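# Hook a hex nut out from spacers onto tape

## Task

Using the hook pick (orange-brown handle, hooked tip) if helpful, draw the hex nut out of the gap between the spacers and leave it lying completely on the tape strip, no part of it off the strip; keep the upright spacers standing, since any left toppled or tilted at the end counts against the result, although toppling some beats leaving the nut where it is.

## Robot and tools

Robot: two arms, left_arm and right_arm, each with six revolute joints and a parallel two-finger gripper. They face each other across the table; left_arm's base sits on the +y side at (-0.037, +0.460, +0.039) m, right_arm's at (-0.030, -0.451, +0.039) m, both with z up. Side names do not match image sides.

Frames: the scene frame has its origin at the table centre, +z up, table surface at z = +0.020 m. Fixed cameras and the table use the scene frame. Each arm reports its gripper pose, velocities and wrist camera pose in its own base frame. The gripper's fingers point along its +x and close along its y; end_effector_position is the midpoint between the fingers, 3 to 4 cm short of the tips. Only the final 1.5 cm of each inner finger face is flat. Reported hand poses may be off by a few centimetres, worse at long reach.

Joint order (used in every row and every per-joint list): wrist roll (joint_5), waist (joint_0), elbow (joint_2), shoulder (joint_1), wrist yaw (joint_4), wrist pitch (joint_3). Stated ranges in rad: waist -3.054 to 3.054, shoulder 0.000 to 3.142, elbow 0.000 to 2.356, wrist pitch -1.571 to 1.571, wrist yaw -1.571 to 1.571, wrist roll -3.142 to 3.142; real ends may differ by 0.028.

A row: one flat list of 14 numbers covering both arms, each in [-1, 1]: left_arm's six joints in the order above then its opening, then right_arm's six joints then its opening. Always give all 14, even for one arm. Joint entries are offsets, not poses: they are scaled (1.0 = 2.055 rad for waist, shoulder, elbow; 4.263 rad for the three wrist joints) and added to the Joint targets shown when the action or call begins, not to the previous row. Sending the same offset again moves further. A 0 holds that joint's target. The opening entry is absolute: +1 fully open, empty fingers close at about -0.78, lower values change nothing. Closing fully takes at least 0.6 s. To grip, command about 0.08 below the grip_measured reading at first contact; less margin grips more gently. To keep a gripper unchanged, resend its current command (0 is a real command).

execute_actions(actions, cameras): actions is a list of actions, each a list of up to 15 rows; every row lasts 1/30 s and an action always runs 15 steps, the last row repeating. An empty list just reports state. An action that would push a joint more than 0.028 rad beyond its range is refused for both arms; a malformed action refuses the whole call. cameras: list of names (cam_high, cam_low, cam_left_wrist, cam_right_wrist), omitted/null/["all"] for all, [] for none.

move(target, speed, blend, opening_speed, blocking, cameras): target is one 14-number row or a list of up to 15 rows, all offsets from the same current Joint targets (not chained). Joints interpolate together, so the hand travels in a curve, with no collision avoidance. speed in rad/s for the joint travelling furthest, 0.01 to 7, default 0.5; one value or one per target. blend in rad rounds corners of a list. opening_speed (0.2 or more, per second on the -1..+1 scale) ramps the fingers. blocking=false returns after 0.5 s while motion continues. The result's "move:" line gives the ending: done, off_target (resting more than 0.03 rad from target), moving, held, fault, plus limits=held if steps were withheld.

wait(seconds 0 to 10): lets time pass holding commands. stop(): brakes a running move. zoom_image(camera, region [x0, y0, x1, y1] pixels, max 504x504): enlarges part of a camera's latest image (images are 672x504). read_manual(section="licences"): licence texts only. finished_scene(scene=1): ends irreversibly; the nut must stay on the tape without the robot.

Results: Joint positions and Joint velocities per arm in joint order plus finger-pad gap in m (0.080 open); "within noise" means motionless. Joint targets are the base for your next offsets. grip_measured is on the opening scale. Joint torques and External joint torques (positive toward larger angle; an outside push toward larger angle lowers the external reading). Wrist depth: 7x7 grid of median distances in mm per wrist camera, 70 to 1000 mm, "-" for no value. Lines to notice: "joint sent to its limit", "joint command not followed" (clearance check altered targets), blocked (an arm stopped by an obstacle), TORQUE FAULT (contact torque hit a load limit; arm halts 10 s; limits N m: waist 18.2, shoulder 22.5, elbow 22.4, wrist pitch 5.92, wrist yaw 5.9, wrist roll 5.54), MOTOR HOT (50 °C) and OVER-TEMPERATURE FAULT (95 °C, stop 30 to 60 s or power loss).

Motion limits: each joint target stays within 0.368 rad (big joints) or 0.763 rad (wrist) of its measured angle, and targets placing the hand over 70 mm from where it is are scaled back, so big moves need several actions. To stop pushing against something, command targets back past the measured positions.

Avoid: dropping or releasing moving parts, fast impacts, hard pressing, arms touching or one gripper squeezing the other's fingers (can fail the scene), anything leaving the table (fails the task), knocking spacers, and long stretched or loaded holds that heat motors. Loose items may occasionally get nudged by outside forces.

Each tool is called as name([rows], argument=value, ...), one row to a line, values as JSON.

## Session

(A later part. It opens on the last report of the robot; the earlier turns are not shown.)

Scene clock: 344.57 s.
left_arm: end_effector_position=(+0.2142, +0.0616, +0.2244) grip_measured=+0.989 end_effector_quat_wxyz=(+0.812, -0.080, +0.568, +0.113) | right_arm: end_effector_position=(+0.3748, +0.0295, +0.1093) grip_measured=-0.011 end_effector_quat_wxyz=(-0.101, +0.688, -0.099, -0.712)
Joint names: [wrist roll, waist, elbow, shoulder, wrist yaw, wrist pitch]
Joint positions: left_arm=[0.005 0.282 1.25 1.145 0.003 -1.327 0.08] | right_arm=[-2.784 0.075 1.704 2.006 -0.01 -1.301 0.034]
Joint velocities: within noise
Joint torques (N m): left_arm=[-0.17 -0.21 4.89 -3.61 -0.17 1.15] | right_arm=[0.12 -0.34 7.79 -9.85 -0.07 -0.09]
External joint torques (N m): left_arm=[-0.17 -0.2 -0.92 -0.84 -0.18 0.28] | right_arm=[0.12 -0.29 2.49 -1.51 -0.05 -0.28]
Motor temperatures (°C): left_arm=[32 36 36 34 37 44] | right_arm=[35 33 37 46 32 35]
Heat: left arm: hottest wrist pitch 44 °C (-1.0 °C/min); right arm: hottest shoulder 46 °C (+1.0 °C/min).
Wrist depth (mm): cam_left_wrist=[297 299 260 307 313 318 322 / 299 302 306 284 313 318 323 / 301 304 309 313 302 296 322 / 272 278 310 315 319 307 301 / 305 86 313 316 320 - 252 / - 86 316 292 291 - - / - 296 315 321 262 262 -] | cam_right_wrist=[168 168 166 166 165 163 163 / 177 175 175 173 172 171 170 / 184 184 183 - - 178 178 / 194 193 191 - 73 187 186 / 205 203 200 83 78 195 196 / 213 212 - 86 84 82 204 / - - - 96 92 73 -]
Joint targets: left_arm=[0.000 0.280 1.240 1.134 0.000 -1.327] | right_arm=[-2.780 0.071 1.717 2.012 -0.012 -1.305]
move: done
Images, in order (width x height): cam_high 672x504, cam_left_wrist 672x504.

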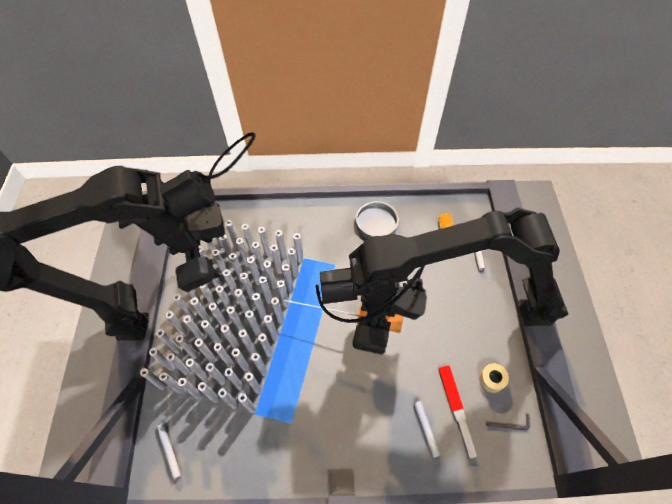

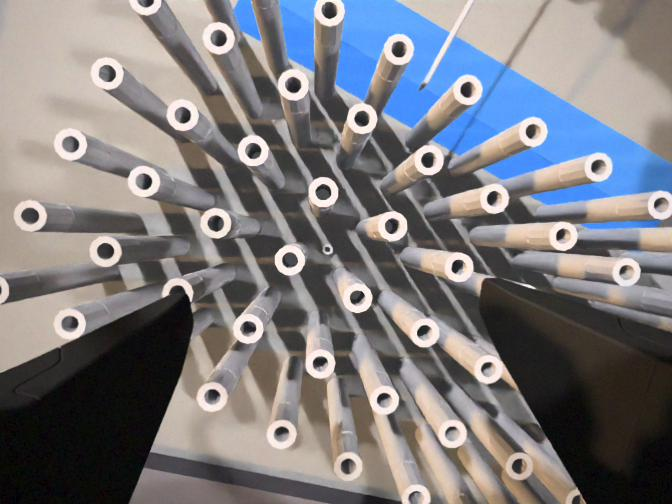

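move(target=[0, 0, 0, 0, 0, 0, 0.989207, -0.0027, -0.0031, -0.0738, 0.0190, 0, 0.0417, -0.2], speed=0.3, cameras=["cam_left_wrist", "cam_high", "cam_low"])

zoom_image(camera="cam_left_wrist", region=[300, 0, 540, 180])

zoom_image(camera="cam_low", region=[40, 180, 340, 400])

Scene clock: 378.33 s.
left_arm: end_effector_position=(+0.2142, +0.0616, +0.2244) grip_measured=+0.989 end_effector_quat_wxyz=(+0.812, -0.080, +0.568, +0.113) | right_arm: end_effector_position=(+0.3773, +0.0272, +0.0604) grip_measured=-0.011 end_effector_quat_wxyz=(-0.102, +0.686, -0.100, -0.713)
Joint names: [wrist roll, waist, elbow, shoulder, wrist yaw, wrist pitch]
Joint positions: left_arm=[0.005 0.282 1.25 1.145 0.003 -1.327 0.08] | right_arm=[-2.787 0.068 1.57 2.048 -0.01 -1.129 0.034]
Joint velocities: within noise
Joint torques (N m): left_arm=[-0.16 -0.19 4.89 -3.59 -0.16 1.16] | right_arm=[-0.12 -0.38 5.27 -10.36 -0.07 0.33]
External joint torques (N m): left_arm=[-0.16 -0.18 -0.94 -0.87 -0.15 0.26] | right_arm=[-0.12 -0.34 0.05 -1.8 -0.05 0.15]
Motor temperatures (°C): left_arm=[32 35 36 34 37 44] | right_arm=[35 33 39 48 32 35]
Heat: left arm: hottest wrist pitch 44 °C (+0.0 °C/min); right arm: hottest shoulder 48 °C (+1.0 °C/min).
Wrist depth (mm): cam_left_wrist=[298 299 261 308 313 318 321 / 299 302 306 277 314 318 324 / 302 305 308 313 303 295 323 / 271 278 310 315 319 308 302 / 305 86 313 317 319 - 252 / - 86 316 292 291 - - / - 296 315 322 262 262 -] | cam_right_wrist=[- 124 123 122 121 120 121 / 131 129 129 128 127 126 125 / 136 134 135 - - 130 132 / 143 142 141 - 73 138 137 / 150 150 147 83 78 144 144 / 157 156 - 86 84 82 149 / - - - 97 92 73 -]
Joint targets: left_arm=[0.000 0.280 1.240 1.134 0.000 -1.327] | right_arm=[-2.792 0.064 1.565 2.051 -0.012 -1.127]
move: done
Images, in order (width x height): cam_high 672x504, cam_low 672x504, cam_left_wrist 672x504.

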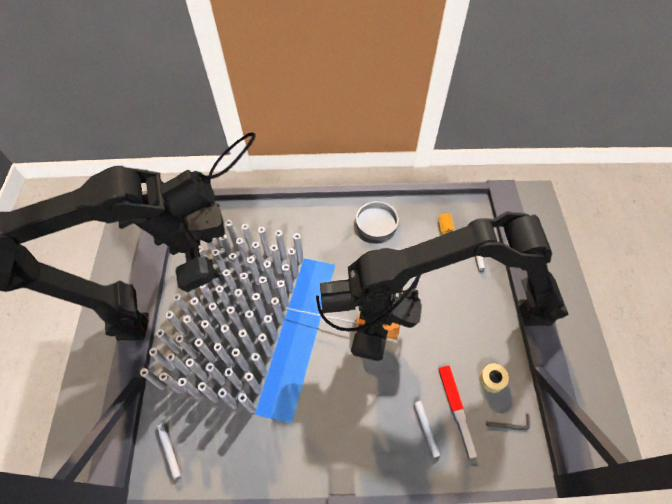

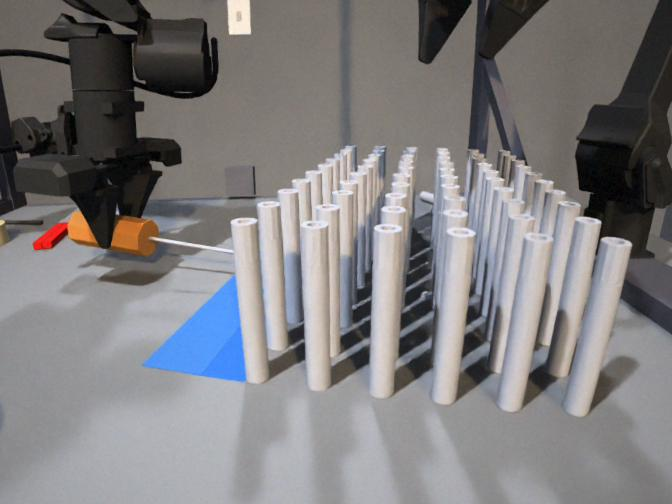

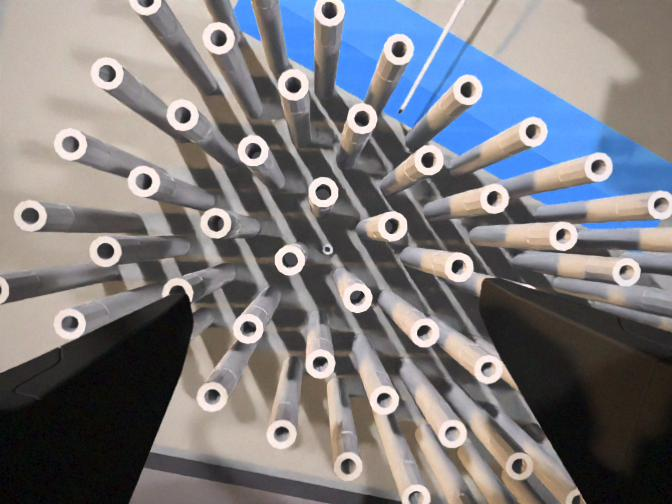

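Scaled by 2.100 from the camera's 672x504 image, which has a finer 960x720 frame.

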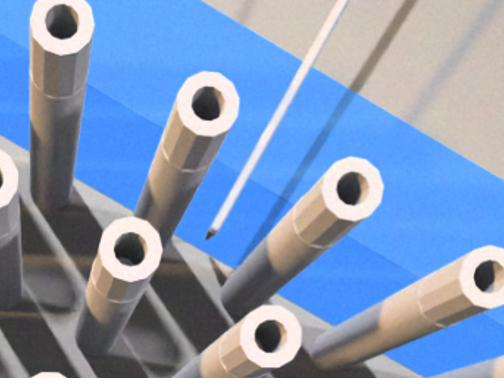

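Scaled by 1.680 from the camera's 672x504 image, which has a finer 960x720 frame.

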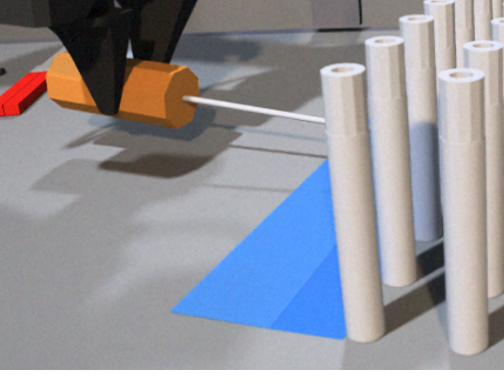

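zoom_image(camera="cam_left_wrist", region=[380, 80, 440, 140])

Scaled by 8.400 from the camera's 672x504 image, which has a finer 960x720 frame.

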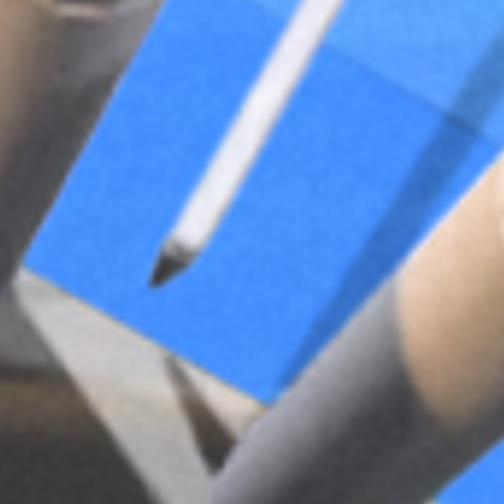

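execute_actions(actions=[], cameras=["cam_right_wrist", "cam_left_wrist"])

zoom_image(camera="cam_left_wrist", region=[390, 0, 510, 120])

Scene clock: 392.37 s.
left_arm: end_effector_position=(+0.2142, +0.0616, +0.2244) grip_measured=+0.989 end_effector_quat_wxyz=(+0.812, -0.080, +0.568, +0.113) | right_arm: end_effector_position=(+0.3774, +0.0272, +0.0604) grip_measured=-0.011 end_effector_quat_wxyz=(-0.102, +0.686, -0.100, -0.713)
Joint names: [wrist roll, waist, elbow, shoulder, wrist yaw, wrist pitch]
Joint positions: left_arm=[0.005 0.282 1.25 1.145 0.003 -1.327 0.08] | right_arm=[-2.787 0.068 1.57 2.048 -0.01 -1.129 0.034]
Joint velocities: within noise
Joint torques (N m): left_arm=[-0.16 -0.25 4.89 -3.55 -0.17 1.17] | right_arm=[-0.12 -0.36 5.37 -10.29 -0.07 0.29]
External joint torques (N m): left_arm=[-0.17 -0.23 -0.94 -0.83 -0.17 0.28] | right_arm=[-0.12 -0.33 0.11 -1.67 -0.04 0.09]
Motor temperatures (°C): left_arm=[32 35 36 34 37 44] | right_arm=[35 33 38 45 32 35]
Heat: left arm: hottest wrist pitch 44 °C (+0.0 °C/min); right arm: hottest shoulder 45 °C (-2.0 °C/min).
Wrist depth (mm): cam_left_wrist=[297 299 261 308 312 318 320 / 299 302 305 277 312 318 323 / 301 304 308 314 301 296 325 / 271 279 311 315 317 307 301 / 305 86 313 317 321 - 252 / - 87 317 292 292 - - / - 295 315 322 263 262 -] | cam_right_wrist=[- 124 123 122 121 120 122 / 132 129 128 128 127 126 125 / 136 135 136 - - 130 132 / 143 143 141 - 73 138 137 / 150 150 147 83 78 143 144 / 157 156 - 86 84 82 149 / - - - 96 93 73 -]
Joint targets: left_arm=[0.000 0.280 1.240 1.135 0.000 -1.327] | right_arm=[-2.792 0.064 1.565 2.051 -0.012 -1.127]
Tool commands: left_gripper/opening=+0.989207 right_gripper/opening=-0.2
Images, in order (width x height): cam_left_wrist 672x504, cam_right_wrist 672x504.

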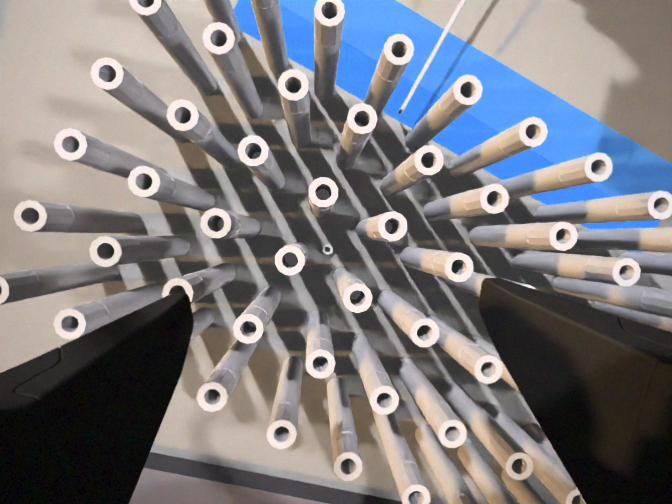

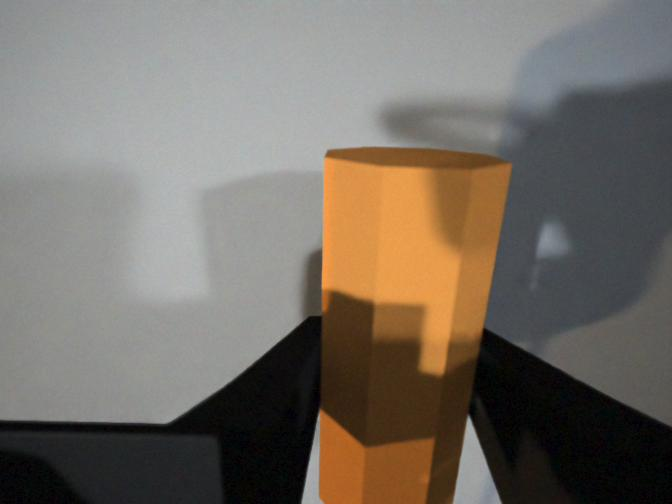

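Scaled by 4.200 from the camera's 672x504 image, which has a finer 960x720 frame.

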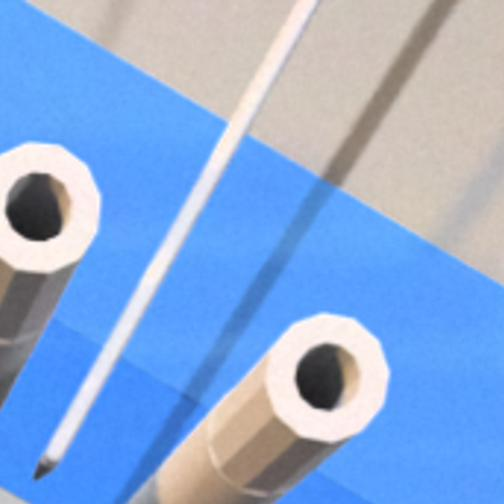

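move(target=[0, 0, 0, 0, 0, 0, 0.989207, -0.01595, -0.0239, 0.1802, 0.1151, 0, -0.0323, -0.2], speed=0.2, cameras=["cam_left_wrist", "cam_low"])

zoom_image(camera="cam_left_wrist", region=[300, 0, 540, 180])

zoom_image(camera="cam_low", region=[220, 180, 480, 380])

Scene clock: 404.97 s.
left_arm: end_effector_position=(+0.2142, +0.0616, +0.2244) grip_measured=+0.989 end_effector_quat_wxyz=(+0.812, -0.080, +0.568, +0.113) | right_arm: end_effector_position=(+0.4324, +0.0097, +0.0568) grip_measured=-0.011 end_effector_quat_wxyz=(-0.095, +0.684, -0.093, -0.717)
Joint names: [wrist roll, waist, elbow, shoulder, wrist yaw, wrist pitch]
Joint positions: left_arm=[0.005 0.282 1.25 1.145 0.003 -1.327 0.08] | right_arm=[-2.855 0.019 1.924 2.28 -0.01 -1.26 0.034]
Joint velocities: within noise
Joint torques (N m): left_arm=[-0.18 -0.22 4.87 -3.57 -0.14 1.15] | right_arm=[-0.12 -0.35 7.66 -11.51 -0.07 -0.16]
External joint torques (N m): left_arm=[-0.18 -0.23 -0.9 -0.88 -0.14 0.26] | right_arm=[-0.12 -0.35 2.43 -1.55 -0.05 -0.32]
Motor temperatures (°C): left_arm=[31 35 36 34 37 44] | right_arm=[34 33 37 45 32 35]
Heat: left arm: hottest wrist pitch 44 °C (+0.0 °C/min); right arm: hottest shoulder 45 °C (-1.0 °C/min).
Wrist depth (mm): cam_left_wrist=[298 300 261 308 312 316 321 / 301 303 306 277 313 318 322 / 302 303 308 314 302 297 325 / 271 279 309 315 319 308 302 / 306 86 312 317 321 - 252 / - 86 316 292 292 - - / - 296 314 322 262 262 -] | cam_right_wrist=[120 119 119 118 118 115 117 / 125 124 124 123 122 122 120 / 131 130 129 - - 125 126 / 137 137 134 - 73 132 131 / 144 144 141 83 78 138 138 / 151 148 - 86 84 82 143 / - - - 96 92 73 -]
Joint targets: left_arm=[0.000 0.280 1.240 1.135 0.000 -1.327] | right_arm=[-2.860 0.015 1.936 2.288 -0.012 -1.265]
move: done
Images, in order (width x height): cam_low 672x504, cam_left_wrist 672x504.

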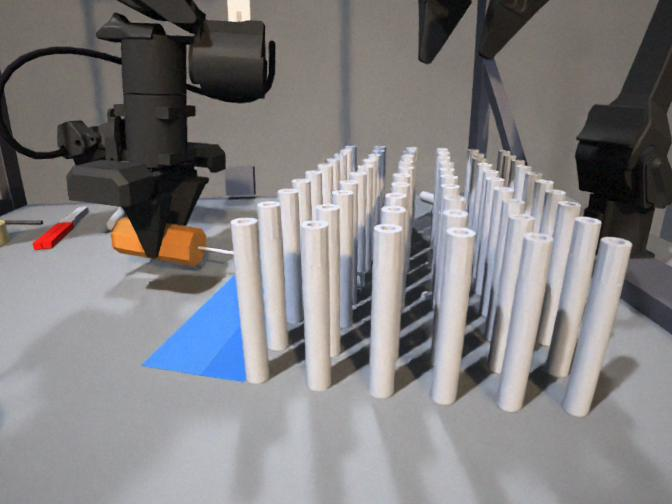

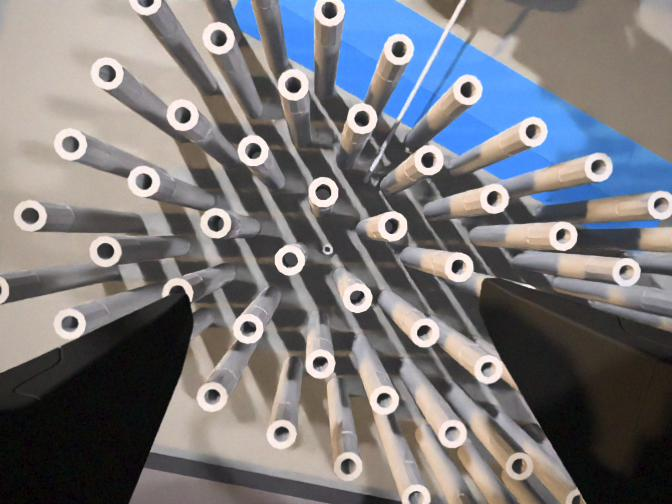

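Scaled by 2.100 from the camera's 672x504 image, which has a finer 960x720 frame.

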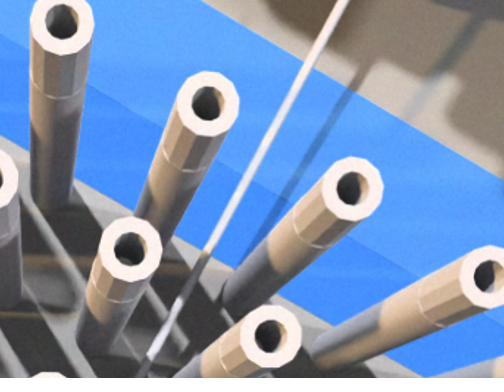

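Scaled by 1.938 from the camera's 672x504 image, which has a finer 960x720 frame.

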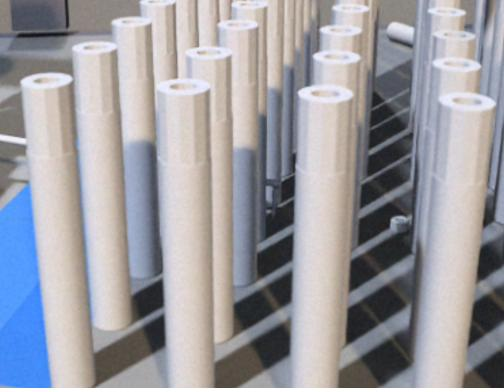

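zoom_image(camera="cam_left_wrist", region=[310, 120, 430, 270])

zoom_image(camera="cam_low", region=[330, 240, 450, 330])

Scaled by 3.360 from the camera's 672x504 image, which has a finer 960x720 frame.

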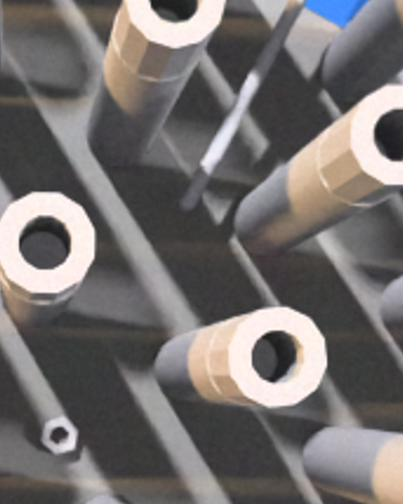

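Scaled by 4.200 from the camera's 672x504 image, which has a finer 960x720 frame.

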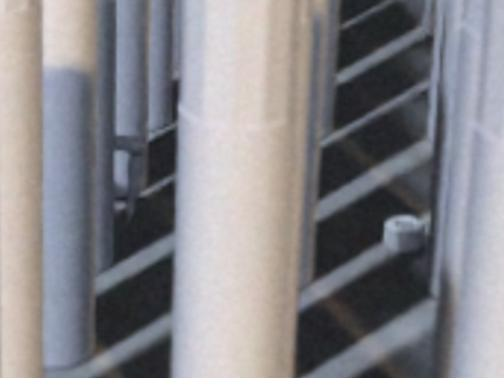

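zoom_image(camera="cam_left_wrist", region=[345, 150, 395, 200])

zoom_image(camera="cam_low", region=[345, 260, 385, 300])

Scaled by 10.080 from the camera's 672x504 image, which has a finer 960x720 frame.

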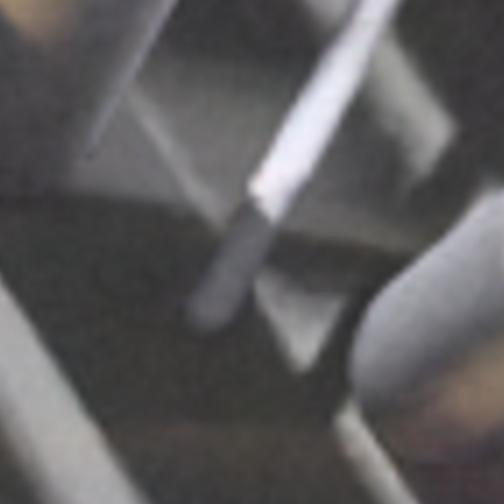

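Scaled by 12.600 from the camera's 672x504 image, which has a finer 960x720 frame.

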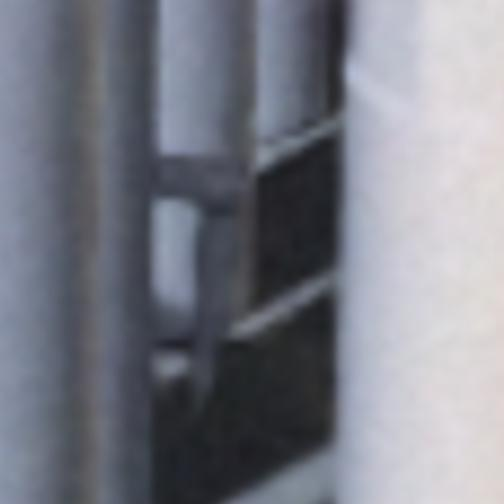

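move(target=[0, 0, 0, 0, 0, 0, 0.989207, 0, 0, -0.0538, -0.0324, 0, 0.0265, -0.2], speed=0.2, cameras=["cam_left_wrist", "cam_low", "cam_right_wrist"])

zoom_image(camera="cam_low", region=[345, 240, 445, 310])

zoom_image(camera="cam_left_wrist", region=[345, 130, 415, 200])

Scene clock: 463.37 s.
left_arm: end_effector_position=(+0.2142, +0.0616, +0.2244) grip_measured=+0.989 end_effector_quat_wxyz=(+0.812, -0.080, +0.568, +0.113) | right_arm: end_effector_position=(+0.4334, +0.0097, +0.0478) grip_measured=-0.011 end_effector_quat_wxyz=(-0.098, +0.701, -0.091, -0.701)
Joint names: [wrist roll, waist, elbow, shoulder, wrist yaw, wrist pitch]
Joint positions: left_arm=[0.005 0.282 1.25 1.145 0.003 -1.327 0.08] | right_arm=[-2.855 0.019 1.83 2.245 -0.01 -1.155 0.034]
Joint velocities: within noise
Joint torques (N m): left_arm=[-0.17 -0.21 4.9 -3.62 -0.16 1.16] | right_arm=[-0.11 -0.33 5.37 -15.35 -0.07 0.42]
External joint torques (N m): left_arm=[-0.17 -0.21 -0.92 -0.89 -0.15 0.27] | right_arm=[-0.11 -0.33 0.06 -5.48 -0.05 0.18]
Motor temperatures (°C): left_arm=[31 35 36 35 36 44] | right_arm=[34 33 38 49 32 34]
Heat: left arm: hottest wrist pitch 44 °C (+0.0 °C/min); right arm: hottest shoulder 49 °C (+4.0 °C/min).
Wrist depth (mm): cam_left_wrist=[297 301 261 309 313 318 321 / 299 302 306 277 313 319 323 / 300 304 307 312 303 297 323 / 271 279 310 315 319 308 302 / 306 86 313 317 321 - 252 / - 87 317 291 292 - - / - 296 315 322 262 263 -] | cam_right_wrist=[- 107 107 107 105 105 105 / 112 112 113 111 111 110 110 / 118 118 117 - - 116 116 / 125 126 124 - 73 123 123 / 134 132 131 84 78 128 129 / 141 139 - 86 84 82 135 / - - - 96 92 73 -]
Joint targets: left_arm=[0.000 0.280 1.240 1.135 0.000 -1.327] | right_arm=[-2.860 0.015 1.825 2.221 -0.012 -1.152]
move: done
Images, in order (width x height): cam_low 672x504, cam_left_wrist 672x504, cam_right_wrist 672x504.

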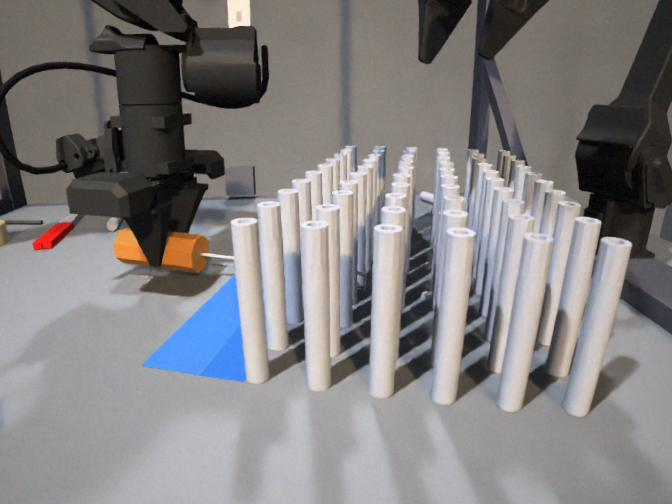

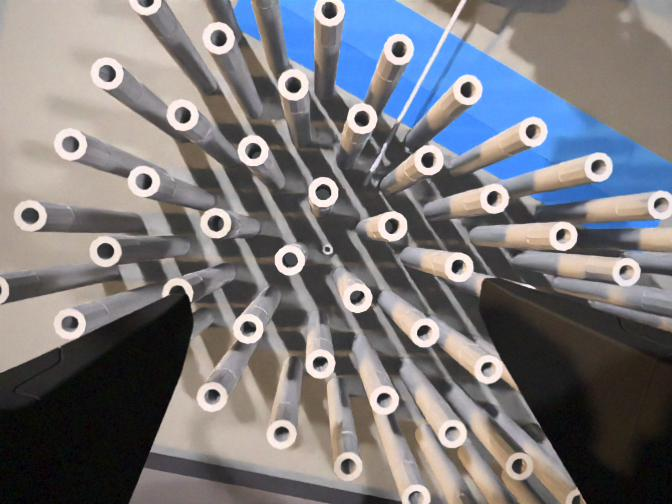

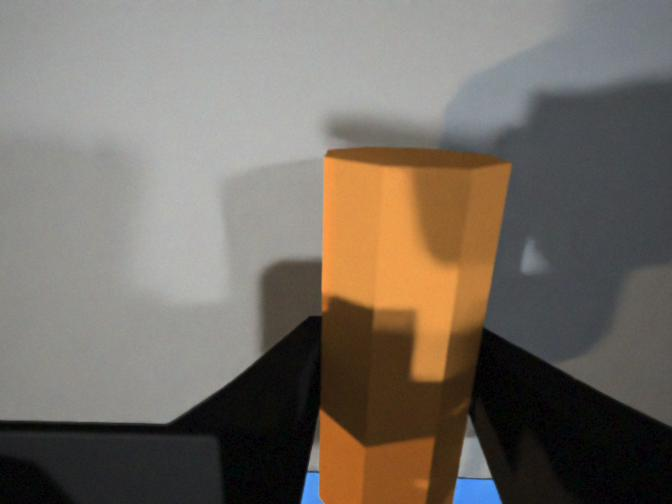

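Scaled by 5.040 from the camera's 672x504 image, which has a finer 960x720 frame.

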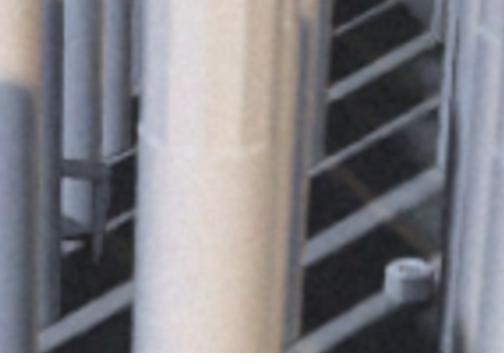

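Scaled by 7.200 from the camera's 672x504 image, which has a finer 960x720 frame.

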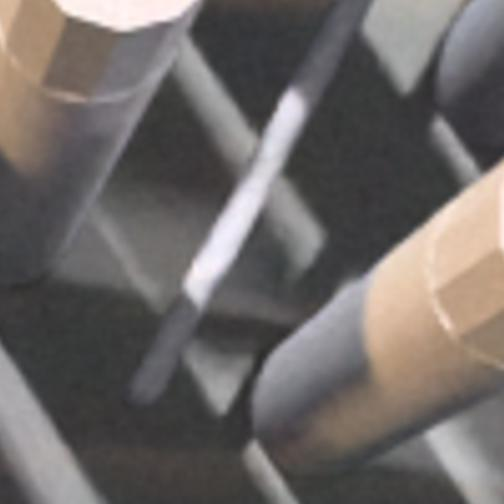

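move(target=[0, 0, 0, 0, 0, 0, 0.989207, -0.0075, -0.0157, 0.2063, 0.1180, 0, -0.0426, -0.2], speed=0.2, cameras=["cam_left_wrist", "cam_low", "cam_high"])

zoom_image(camera="cam_low", region=[365, 240, 465, 310])

zoom_image(camera="cam_left_wrist", region=[295, 200, 365, 270])

Scene clock: 482.83 s.
left_arm: end_effector_position=(+0.2142, +0.0616, +0.2244) grip_measured=+0.989 end_effector_quat_wxyz=(+0.812, -0.080, +0.568, +0.113) | right_arm: end_effector_position=(+0.4810, -0.0050, +0.0574) grip_measured=-0.011 end_effector_quat_wxyz=(-0.099, +0.708, -0.090, -0.694)
Joint names: [wrist roll, waist, elbow, shoulder, wrist yaw, wrist pitch]
Joint positions: left_arm=[0.005 0.282 1.25 1.145 0.003 -1.327 0.08] | right_arm=[-2.887 -0.013 2.236 2.456 -0.01 -1.33 0.034]
Joint velocities: within noise
Joint torques (N m): left_arm=[-0.17 -0.17 4.9 -3.65 -0.16 1.17] | right_arm=[-0.13 -0.37 7.91 -12.92 -0.06 -0.05]
External joint torques (N m): left_arm=[-0.17 -0.17 -0.9 -0.91 -0.16 0.29] | right_arm=[-0.13 -0.38 2.58 -1.99 -0.05 -0.3]
Motor temperatures (°C): left_arm=[31 35 36 35 36 43] | right_arm=[34 33 37 50 32 34]
Heat: left arm: hottest wrist pitch 43 °C (-1.0 °C/min); right arm: hottest shoulder 50 °C (+3.0 °C/min). Fold the right arm in close to its base, or ease its load, before you think long.
Wrist depth (mm): cam_left_wrist=[297 300 261 308 290 317 320 / 300 303 306 276 313 319 324 / 301 303 309 313 303 296 324 / 272 279 311 315 319 308 302 / 306 86 313 318 320 - 251 / - 87 316 291 292 - - / - 296 315 321 263 262 -] | cam_right_wrist=[113 112 112 113 110 111 111 / 118 118 118 117 117 117 118 / 126 125 124 - - 122 124 / 132 132 131 - 73 130 130 / 140 140 139 83 78 137 138 / 148 146 - 86 84 82 144 / - - - 96 92 73 -]
Joint targets: left_arm=[0.000 0.280 1.240 1.135 0.000 -1.327] | right_arm=[-2.892 -0.017 2.249 2.464 -0.012 -1.333]
MOTOR HOT: the shoulder of the right arm reports 50 °C; the controller stops that arm at 95 °C. To cool a motor, set the load down, stop pushing, or move to a pose that needs little force.
move: done
Images, in order (width x height): cam_high 672x504, cam_low 672x504, cam_left_wrist 672x504.

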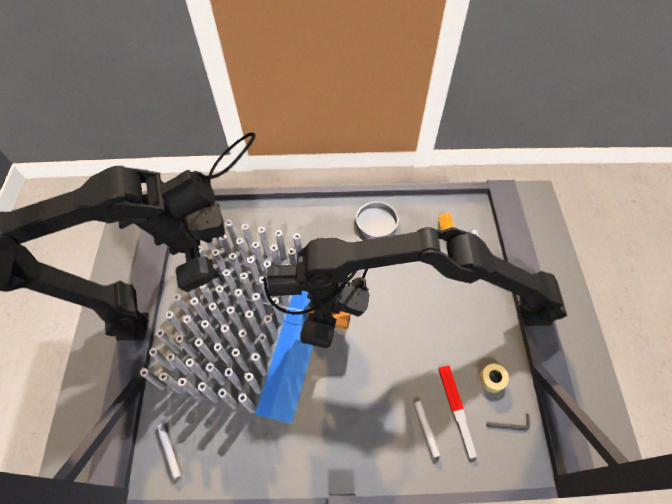

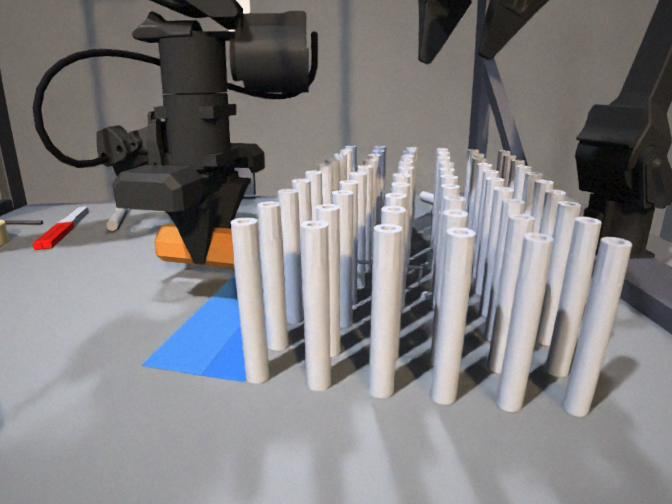

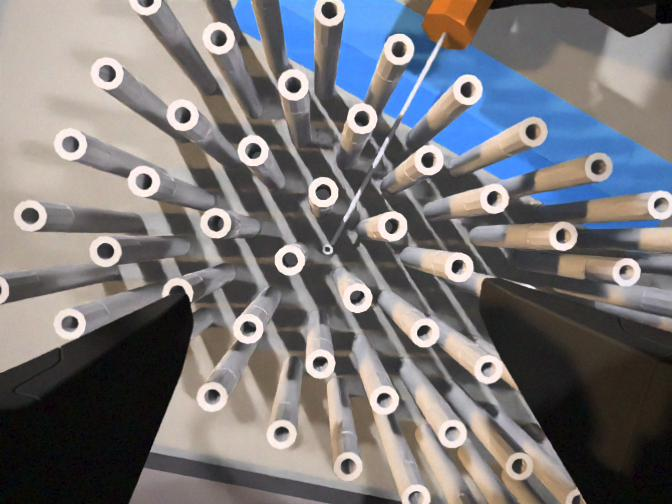

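Scaled by 5.040 from the camera's 672x504 image, which has a finer 960x720 frame.

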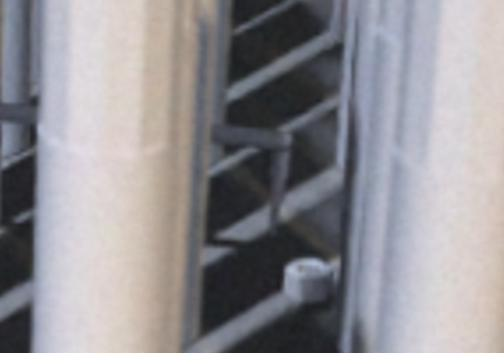

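Scaled by 7.200 from the camera's 672x504 image, which has a finer 960x720 frame.

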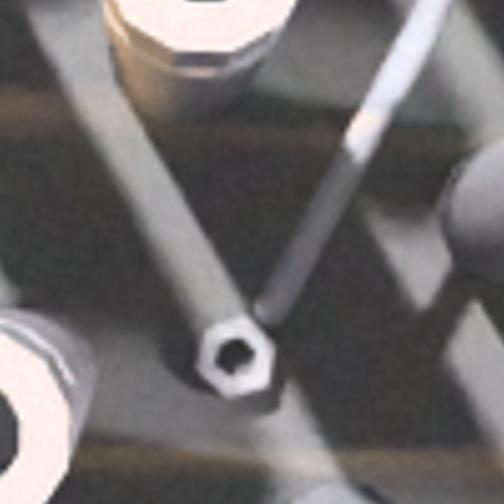

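zoom_image(camera="cam_low", region=[402, 262, 442, 302])

zoom_image(camera="cam_left_wrist", region=[315, 230, 345, 260])

Scaled by 12.600 from the camera's 672x504 image, which has a finer 960x720 frame.

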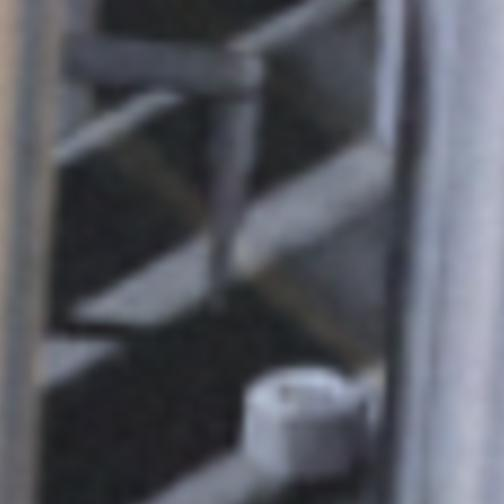

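Scaled by 16.800 from the camera's 672x504 image, which has a finer 960x720 frame.

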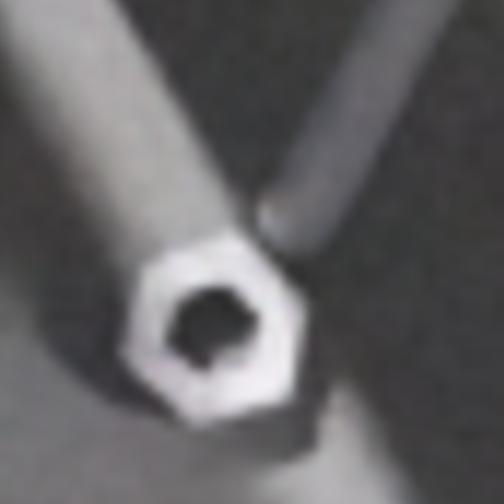

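move(target=[0, 0, 0, 0, 0, 0, 0.989207, -0.0008, -0.00165, 0.0416, 0.0232, 0, -0.0089, -0.2], speed=0.15, cameras=["cam_left_wrist", "cam_low"])

zoom_image(camera="cam_low", region=[402, 262, 442, 302])

zoom_image(camera="cam_left_wrist", region=[310, 230, 350, 270])

Scene clock: 504.80 s.
left_arm: end_effector_position=(+0.2142, +0.0616, +0.2244) grip_measured=+0.989 end_effector_quat_wxyz=(+0.812, -0.080, +0.568, +0.113) | right_arm: end_effector_position=(+0.4883, -0.0066, +0.0570) grip_measured=-0.011 end_effector_quat_wxyz=(-0.099, +0.707, -0.090, -0.694)
Joint names: [wrist roll, waist, elbow, shoulder, wrist yaw, wrist pitch]
Joint positions: left_arm=[0.005 0.282 1.25 1.145 0.003 -1.327 0.08] | right_arm=[-2.891 -0.017 2.321 2.504 -0.01 -1.368 0.034]
Joint velocities: within noise
Joint torques (N m): left_arm=[-0.16 -0.18 4.86 -3.61 -0.17 1.17] | right_arm=[-0.13 -0.35 7.9 -13.14 -0.07 -0.02]
External joint torques (N m): left_arm=[-0.16 -0.19 -0.93 -0.85 -0.17 0.3] | right_arm=[-0.13 -0.35 2.48 -1.85 -0.05 -0.3]
Motor temperatures (°C): left_arm=[31 34 36 35 36 43] | right_arm=[34 33 39 52 32 34]
Heat: left arm: hottest wrist pitch 43 °C (-1.0 °C/min); right arm: hottest shoulder 52 °C (+3.0 °C/min). Fold the right arm in close to its base, or ease its load, before you think long.
Wrist depth (mm): cam_left_wrist=[297 301 261 307 276 316 320 / 300 302 306 277 313 318 324 / 302 304 308 312 302 296 324 / 272 279 310 315 319 308 301 / 305 86 313 316 320 - 252 / - 86 316 292 292 - - / - 298 315 322 263 263 -] | cam_right_wrist=[112 111 111 112 109 109 110 / 117 118 117 116 116 116 116 / 125 124 124 - - 121 122 / 131 131 131 - 73 129 129 / 138 140 138 83 78 136 137 / 147 146 - 86 84 82 143 / - - - 96 92 73 -]
Joint targets: left_arm=[0.001 0.280 1.240 1.135 0.000 -1.327] | right_arm=[-2.895 -0.020 2.334 2.512 -0.012 -1.371]
MOTOR HOT: still on. The shoulder of the right arm reports 52 °C.
move: done
Images, in order (width x height): cam_low 672x504, cam_left_wrist 672x504.

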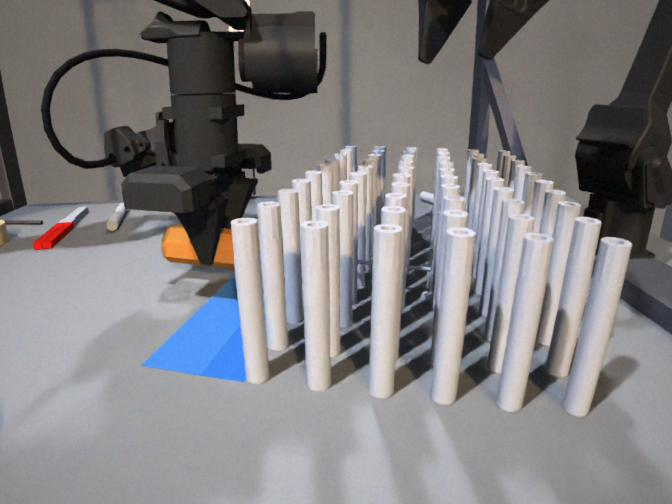

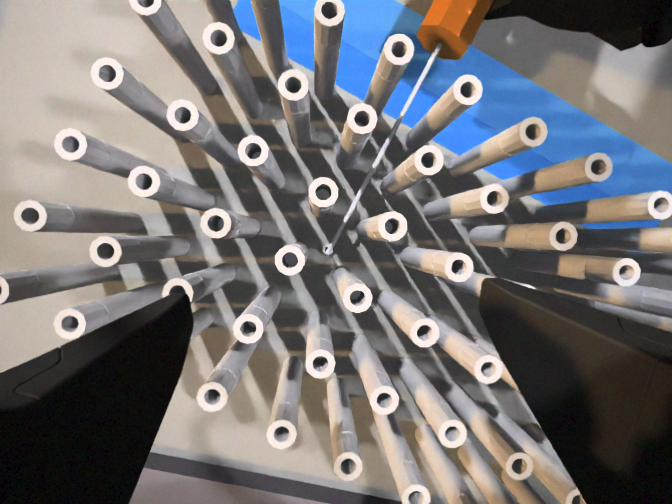

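Scaled by 12.600 from the camera's 672x504 image, which has a finer 960x720 frame.

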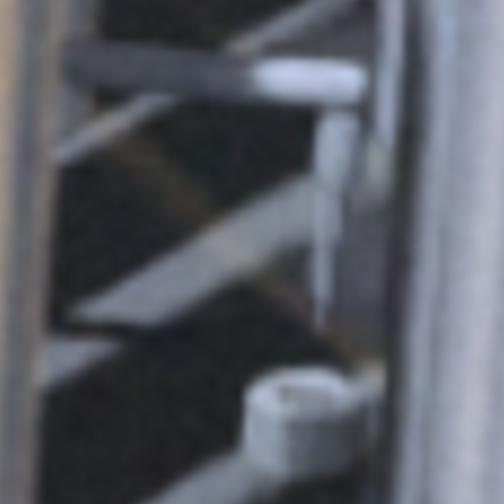

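Scaled by 12.600 from the camera's 672x504 image, which has a finer 960x720 frame.

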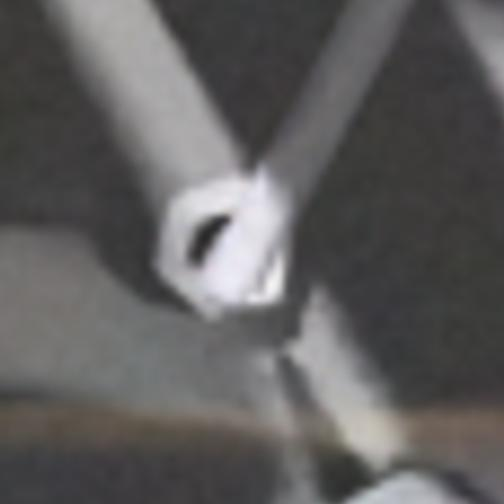

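zoom_image(camera="cam_left_wrist", region=[318, 238, 342, 262])

Scaled by 21.000 from the camera's 672x504 image, which has a finer 960x720 frame.

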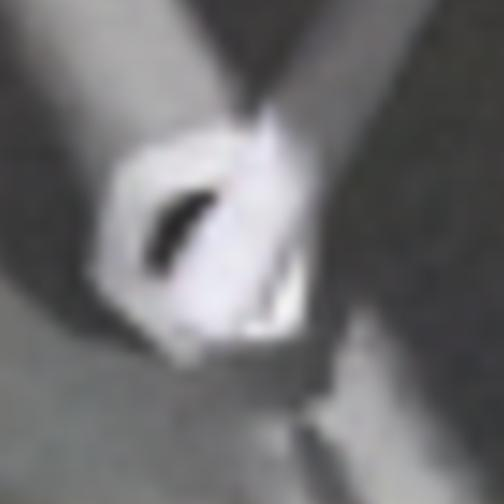

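move(target=[0, 0, 0, 0, 0, 0, 0.989207, 0, 0, -0.0242, -0.0048, 0, 0.0094, -0.2], speed=0.06, cameras=["cam_left_wrist", "cam_low"])

zoom_image(camera="cam_low", region=[402, 262, 442, 302])

zoom_image(camera="cam_left_wrist", region=[318, 238, 342, 262])

Scene clock: 535.97 s.
left_arm: end_effector_position=(+0.2142, +0.0616, +0.2244) grip_measured=+0.989 end_effector_quat_wxyz=(+0.812, -0.080, +0.568, +0.113) | right_arm: end_effector_position=(+0.4892, -0.0066, +0.0491) grip_measured=-0.011 end_effector_quat_wxyz=(-0.099, +0.708, -0.090, -0.693)
Joint names: [wrist roll, waist, elbow, shoulder, wrist yaw, wrist pitch]
Joint positions: left_arm=[0.005 0.282 1.25 1.145 0.003 -1.327 0.08] | right_arm=[-2.891 -0.017 2.29 2.504 -0.01 -1.334 0.034]
Joint velocities: within noise
Joint torques (N m): left_arm=[-0.17 -0.21 4.88 -3.59 -0.17 1.16] | right_arm=[-0.12 -0.37 5.63 -14.25 -0.07 0.41]
External joint torques (N m): left_arm=[-0.17 -0.21 -0.97 -0.86 -0.17 0.26] | right_arm=[-0.12 -0.51 0.15 -2.93 -0.05 0.1]
Motor temperatures (°C): left_arm=[31 34 36 35 36 43] | right_arm=[34 33 40 54 32 34]
Heat: left arm: hottest wrist pitch 43 °C (+0.0 °C/min); right arm: hottest shoulder 54 °C (+4.0 °C/min). Fold the right arm in close to its base, or ease its load, before you think long.
Wrist depth (mm): cam_left_wrist=[298 300 260 307 276 316 134 / 300 302 306 277 312 319 323 / 301 304 308 312 302 296 324 / 272 278 309 315 318 307 303 / 305 86 313 316 320 - 251 / - 87 317 291 292 - - / - 296 315 321 263 262 -] | cam_right_wrist=[- 104 104 104 104 103 103 / - 110 111 108 109 108 108 / 116 116 115 89 - 113 114 / 123 124 122 - 73 120 122 / 130 130 130 84 78 127 128 / - 136 - 86 84 82 134 / - - - 96 93 73 -]
Joint targets: left_arm=[0.001 0.280 1.240 1.135 0.000 -1.327] | right_arm=[-2.895 -0.020 2.285 2.502 -0.012 -1.331]
MOTOR HOT: still on. The shoulder of the right arm reports 54 °C.
move: done
Images, in order (width x height): cam_low 672x504, cam_left_wrist 672x504.

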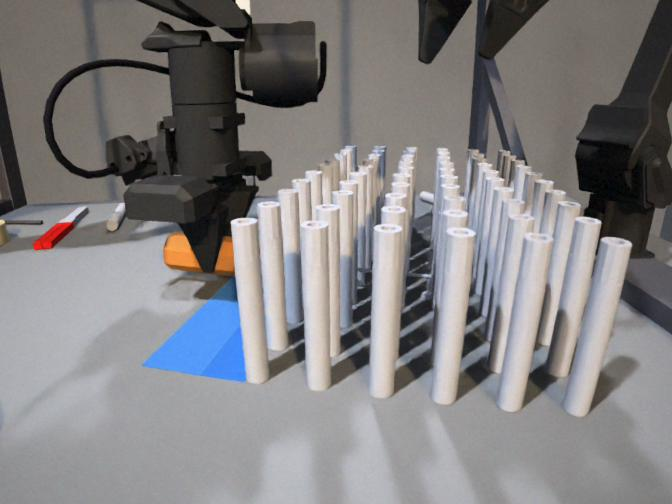

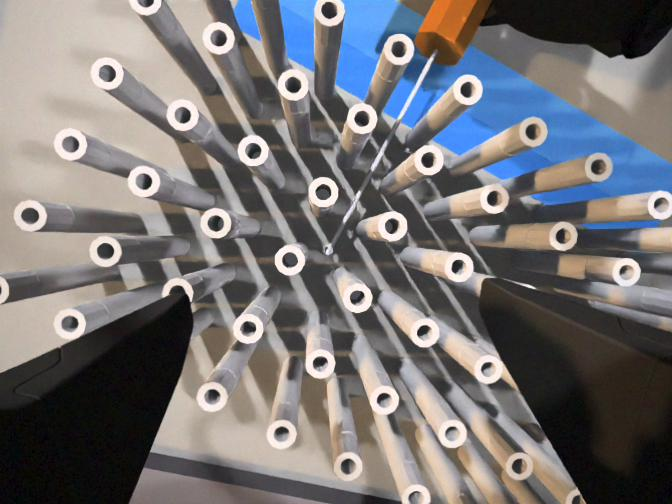

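Scaled by 12.600 from the camera's 672x504 image, which has a finer 960x720 frame.

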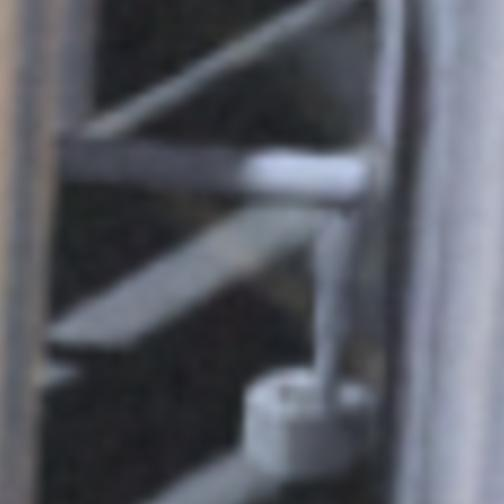

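Scaled by 21.000 from the camera's 672x504 image, which has a finer 960x720 frame.

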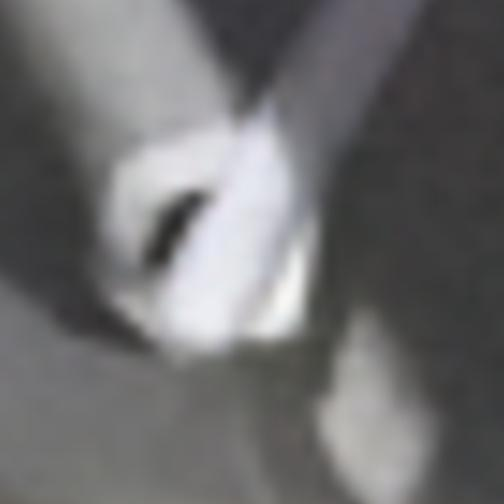

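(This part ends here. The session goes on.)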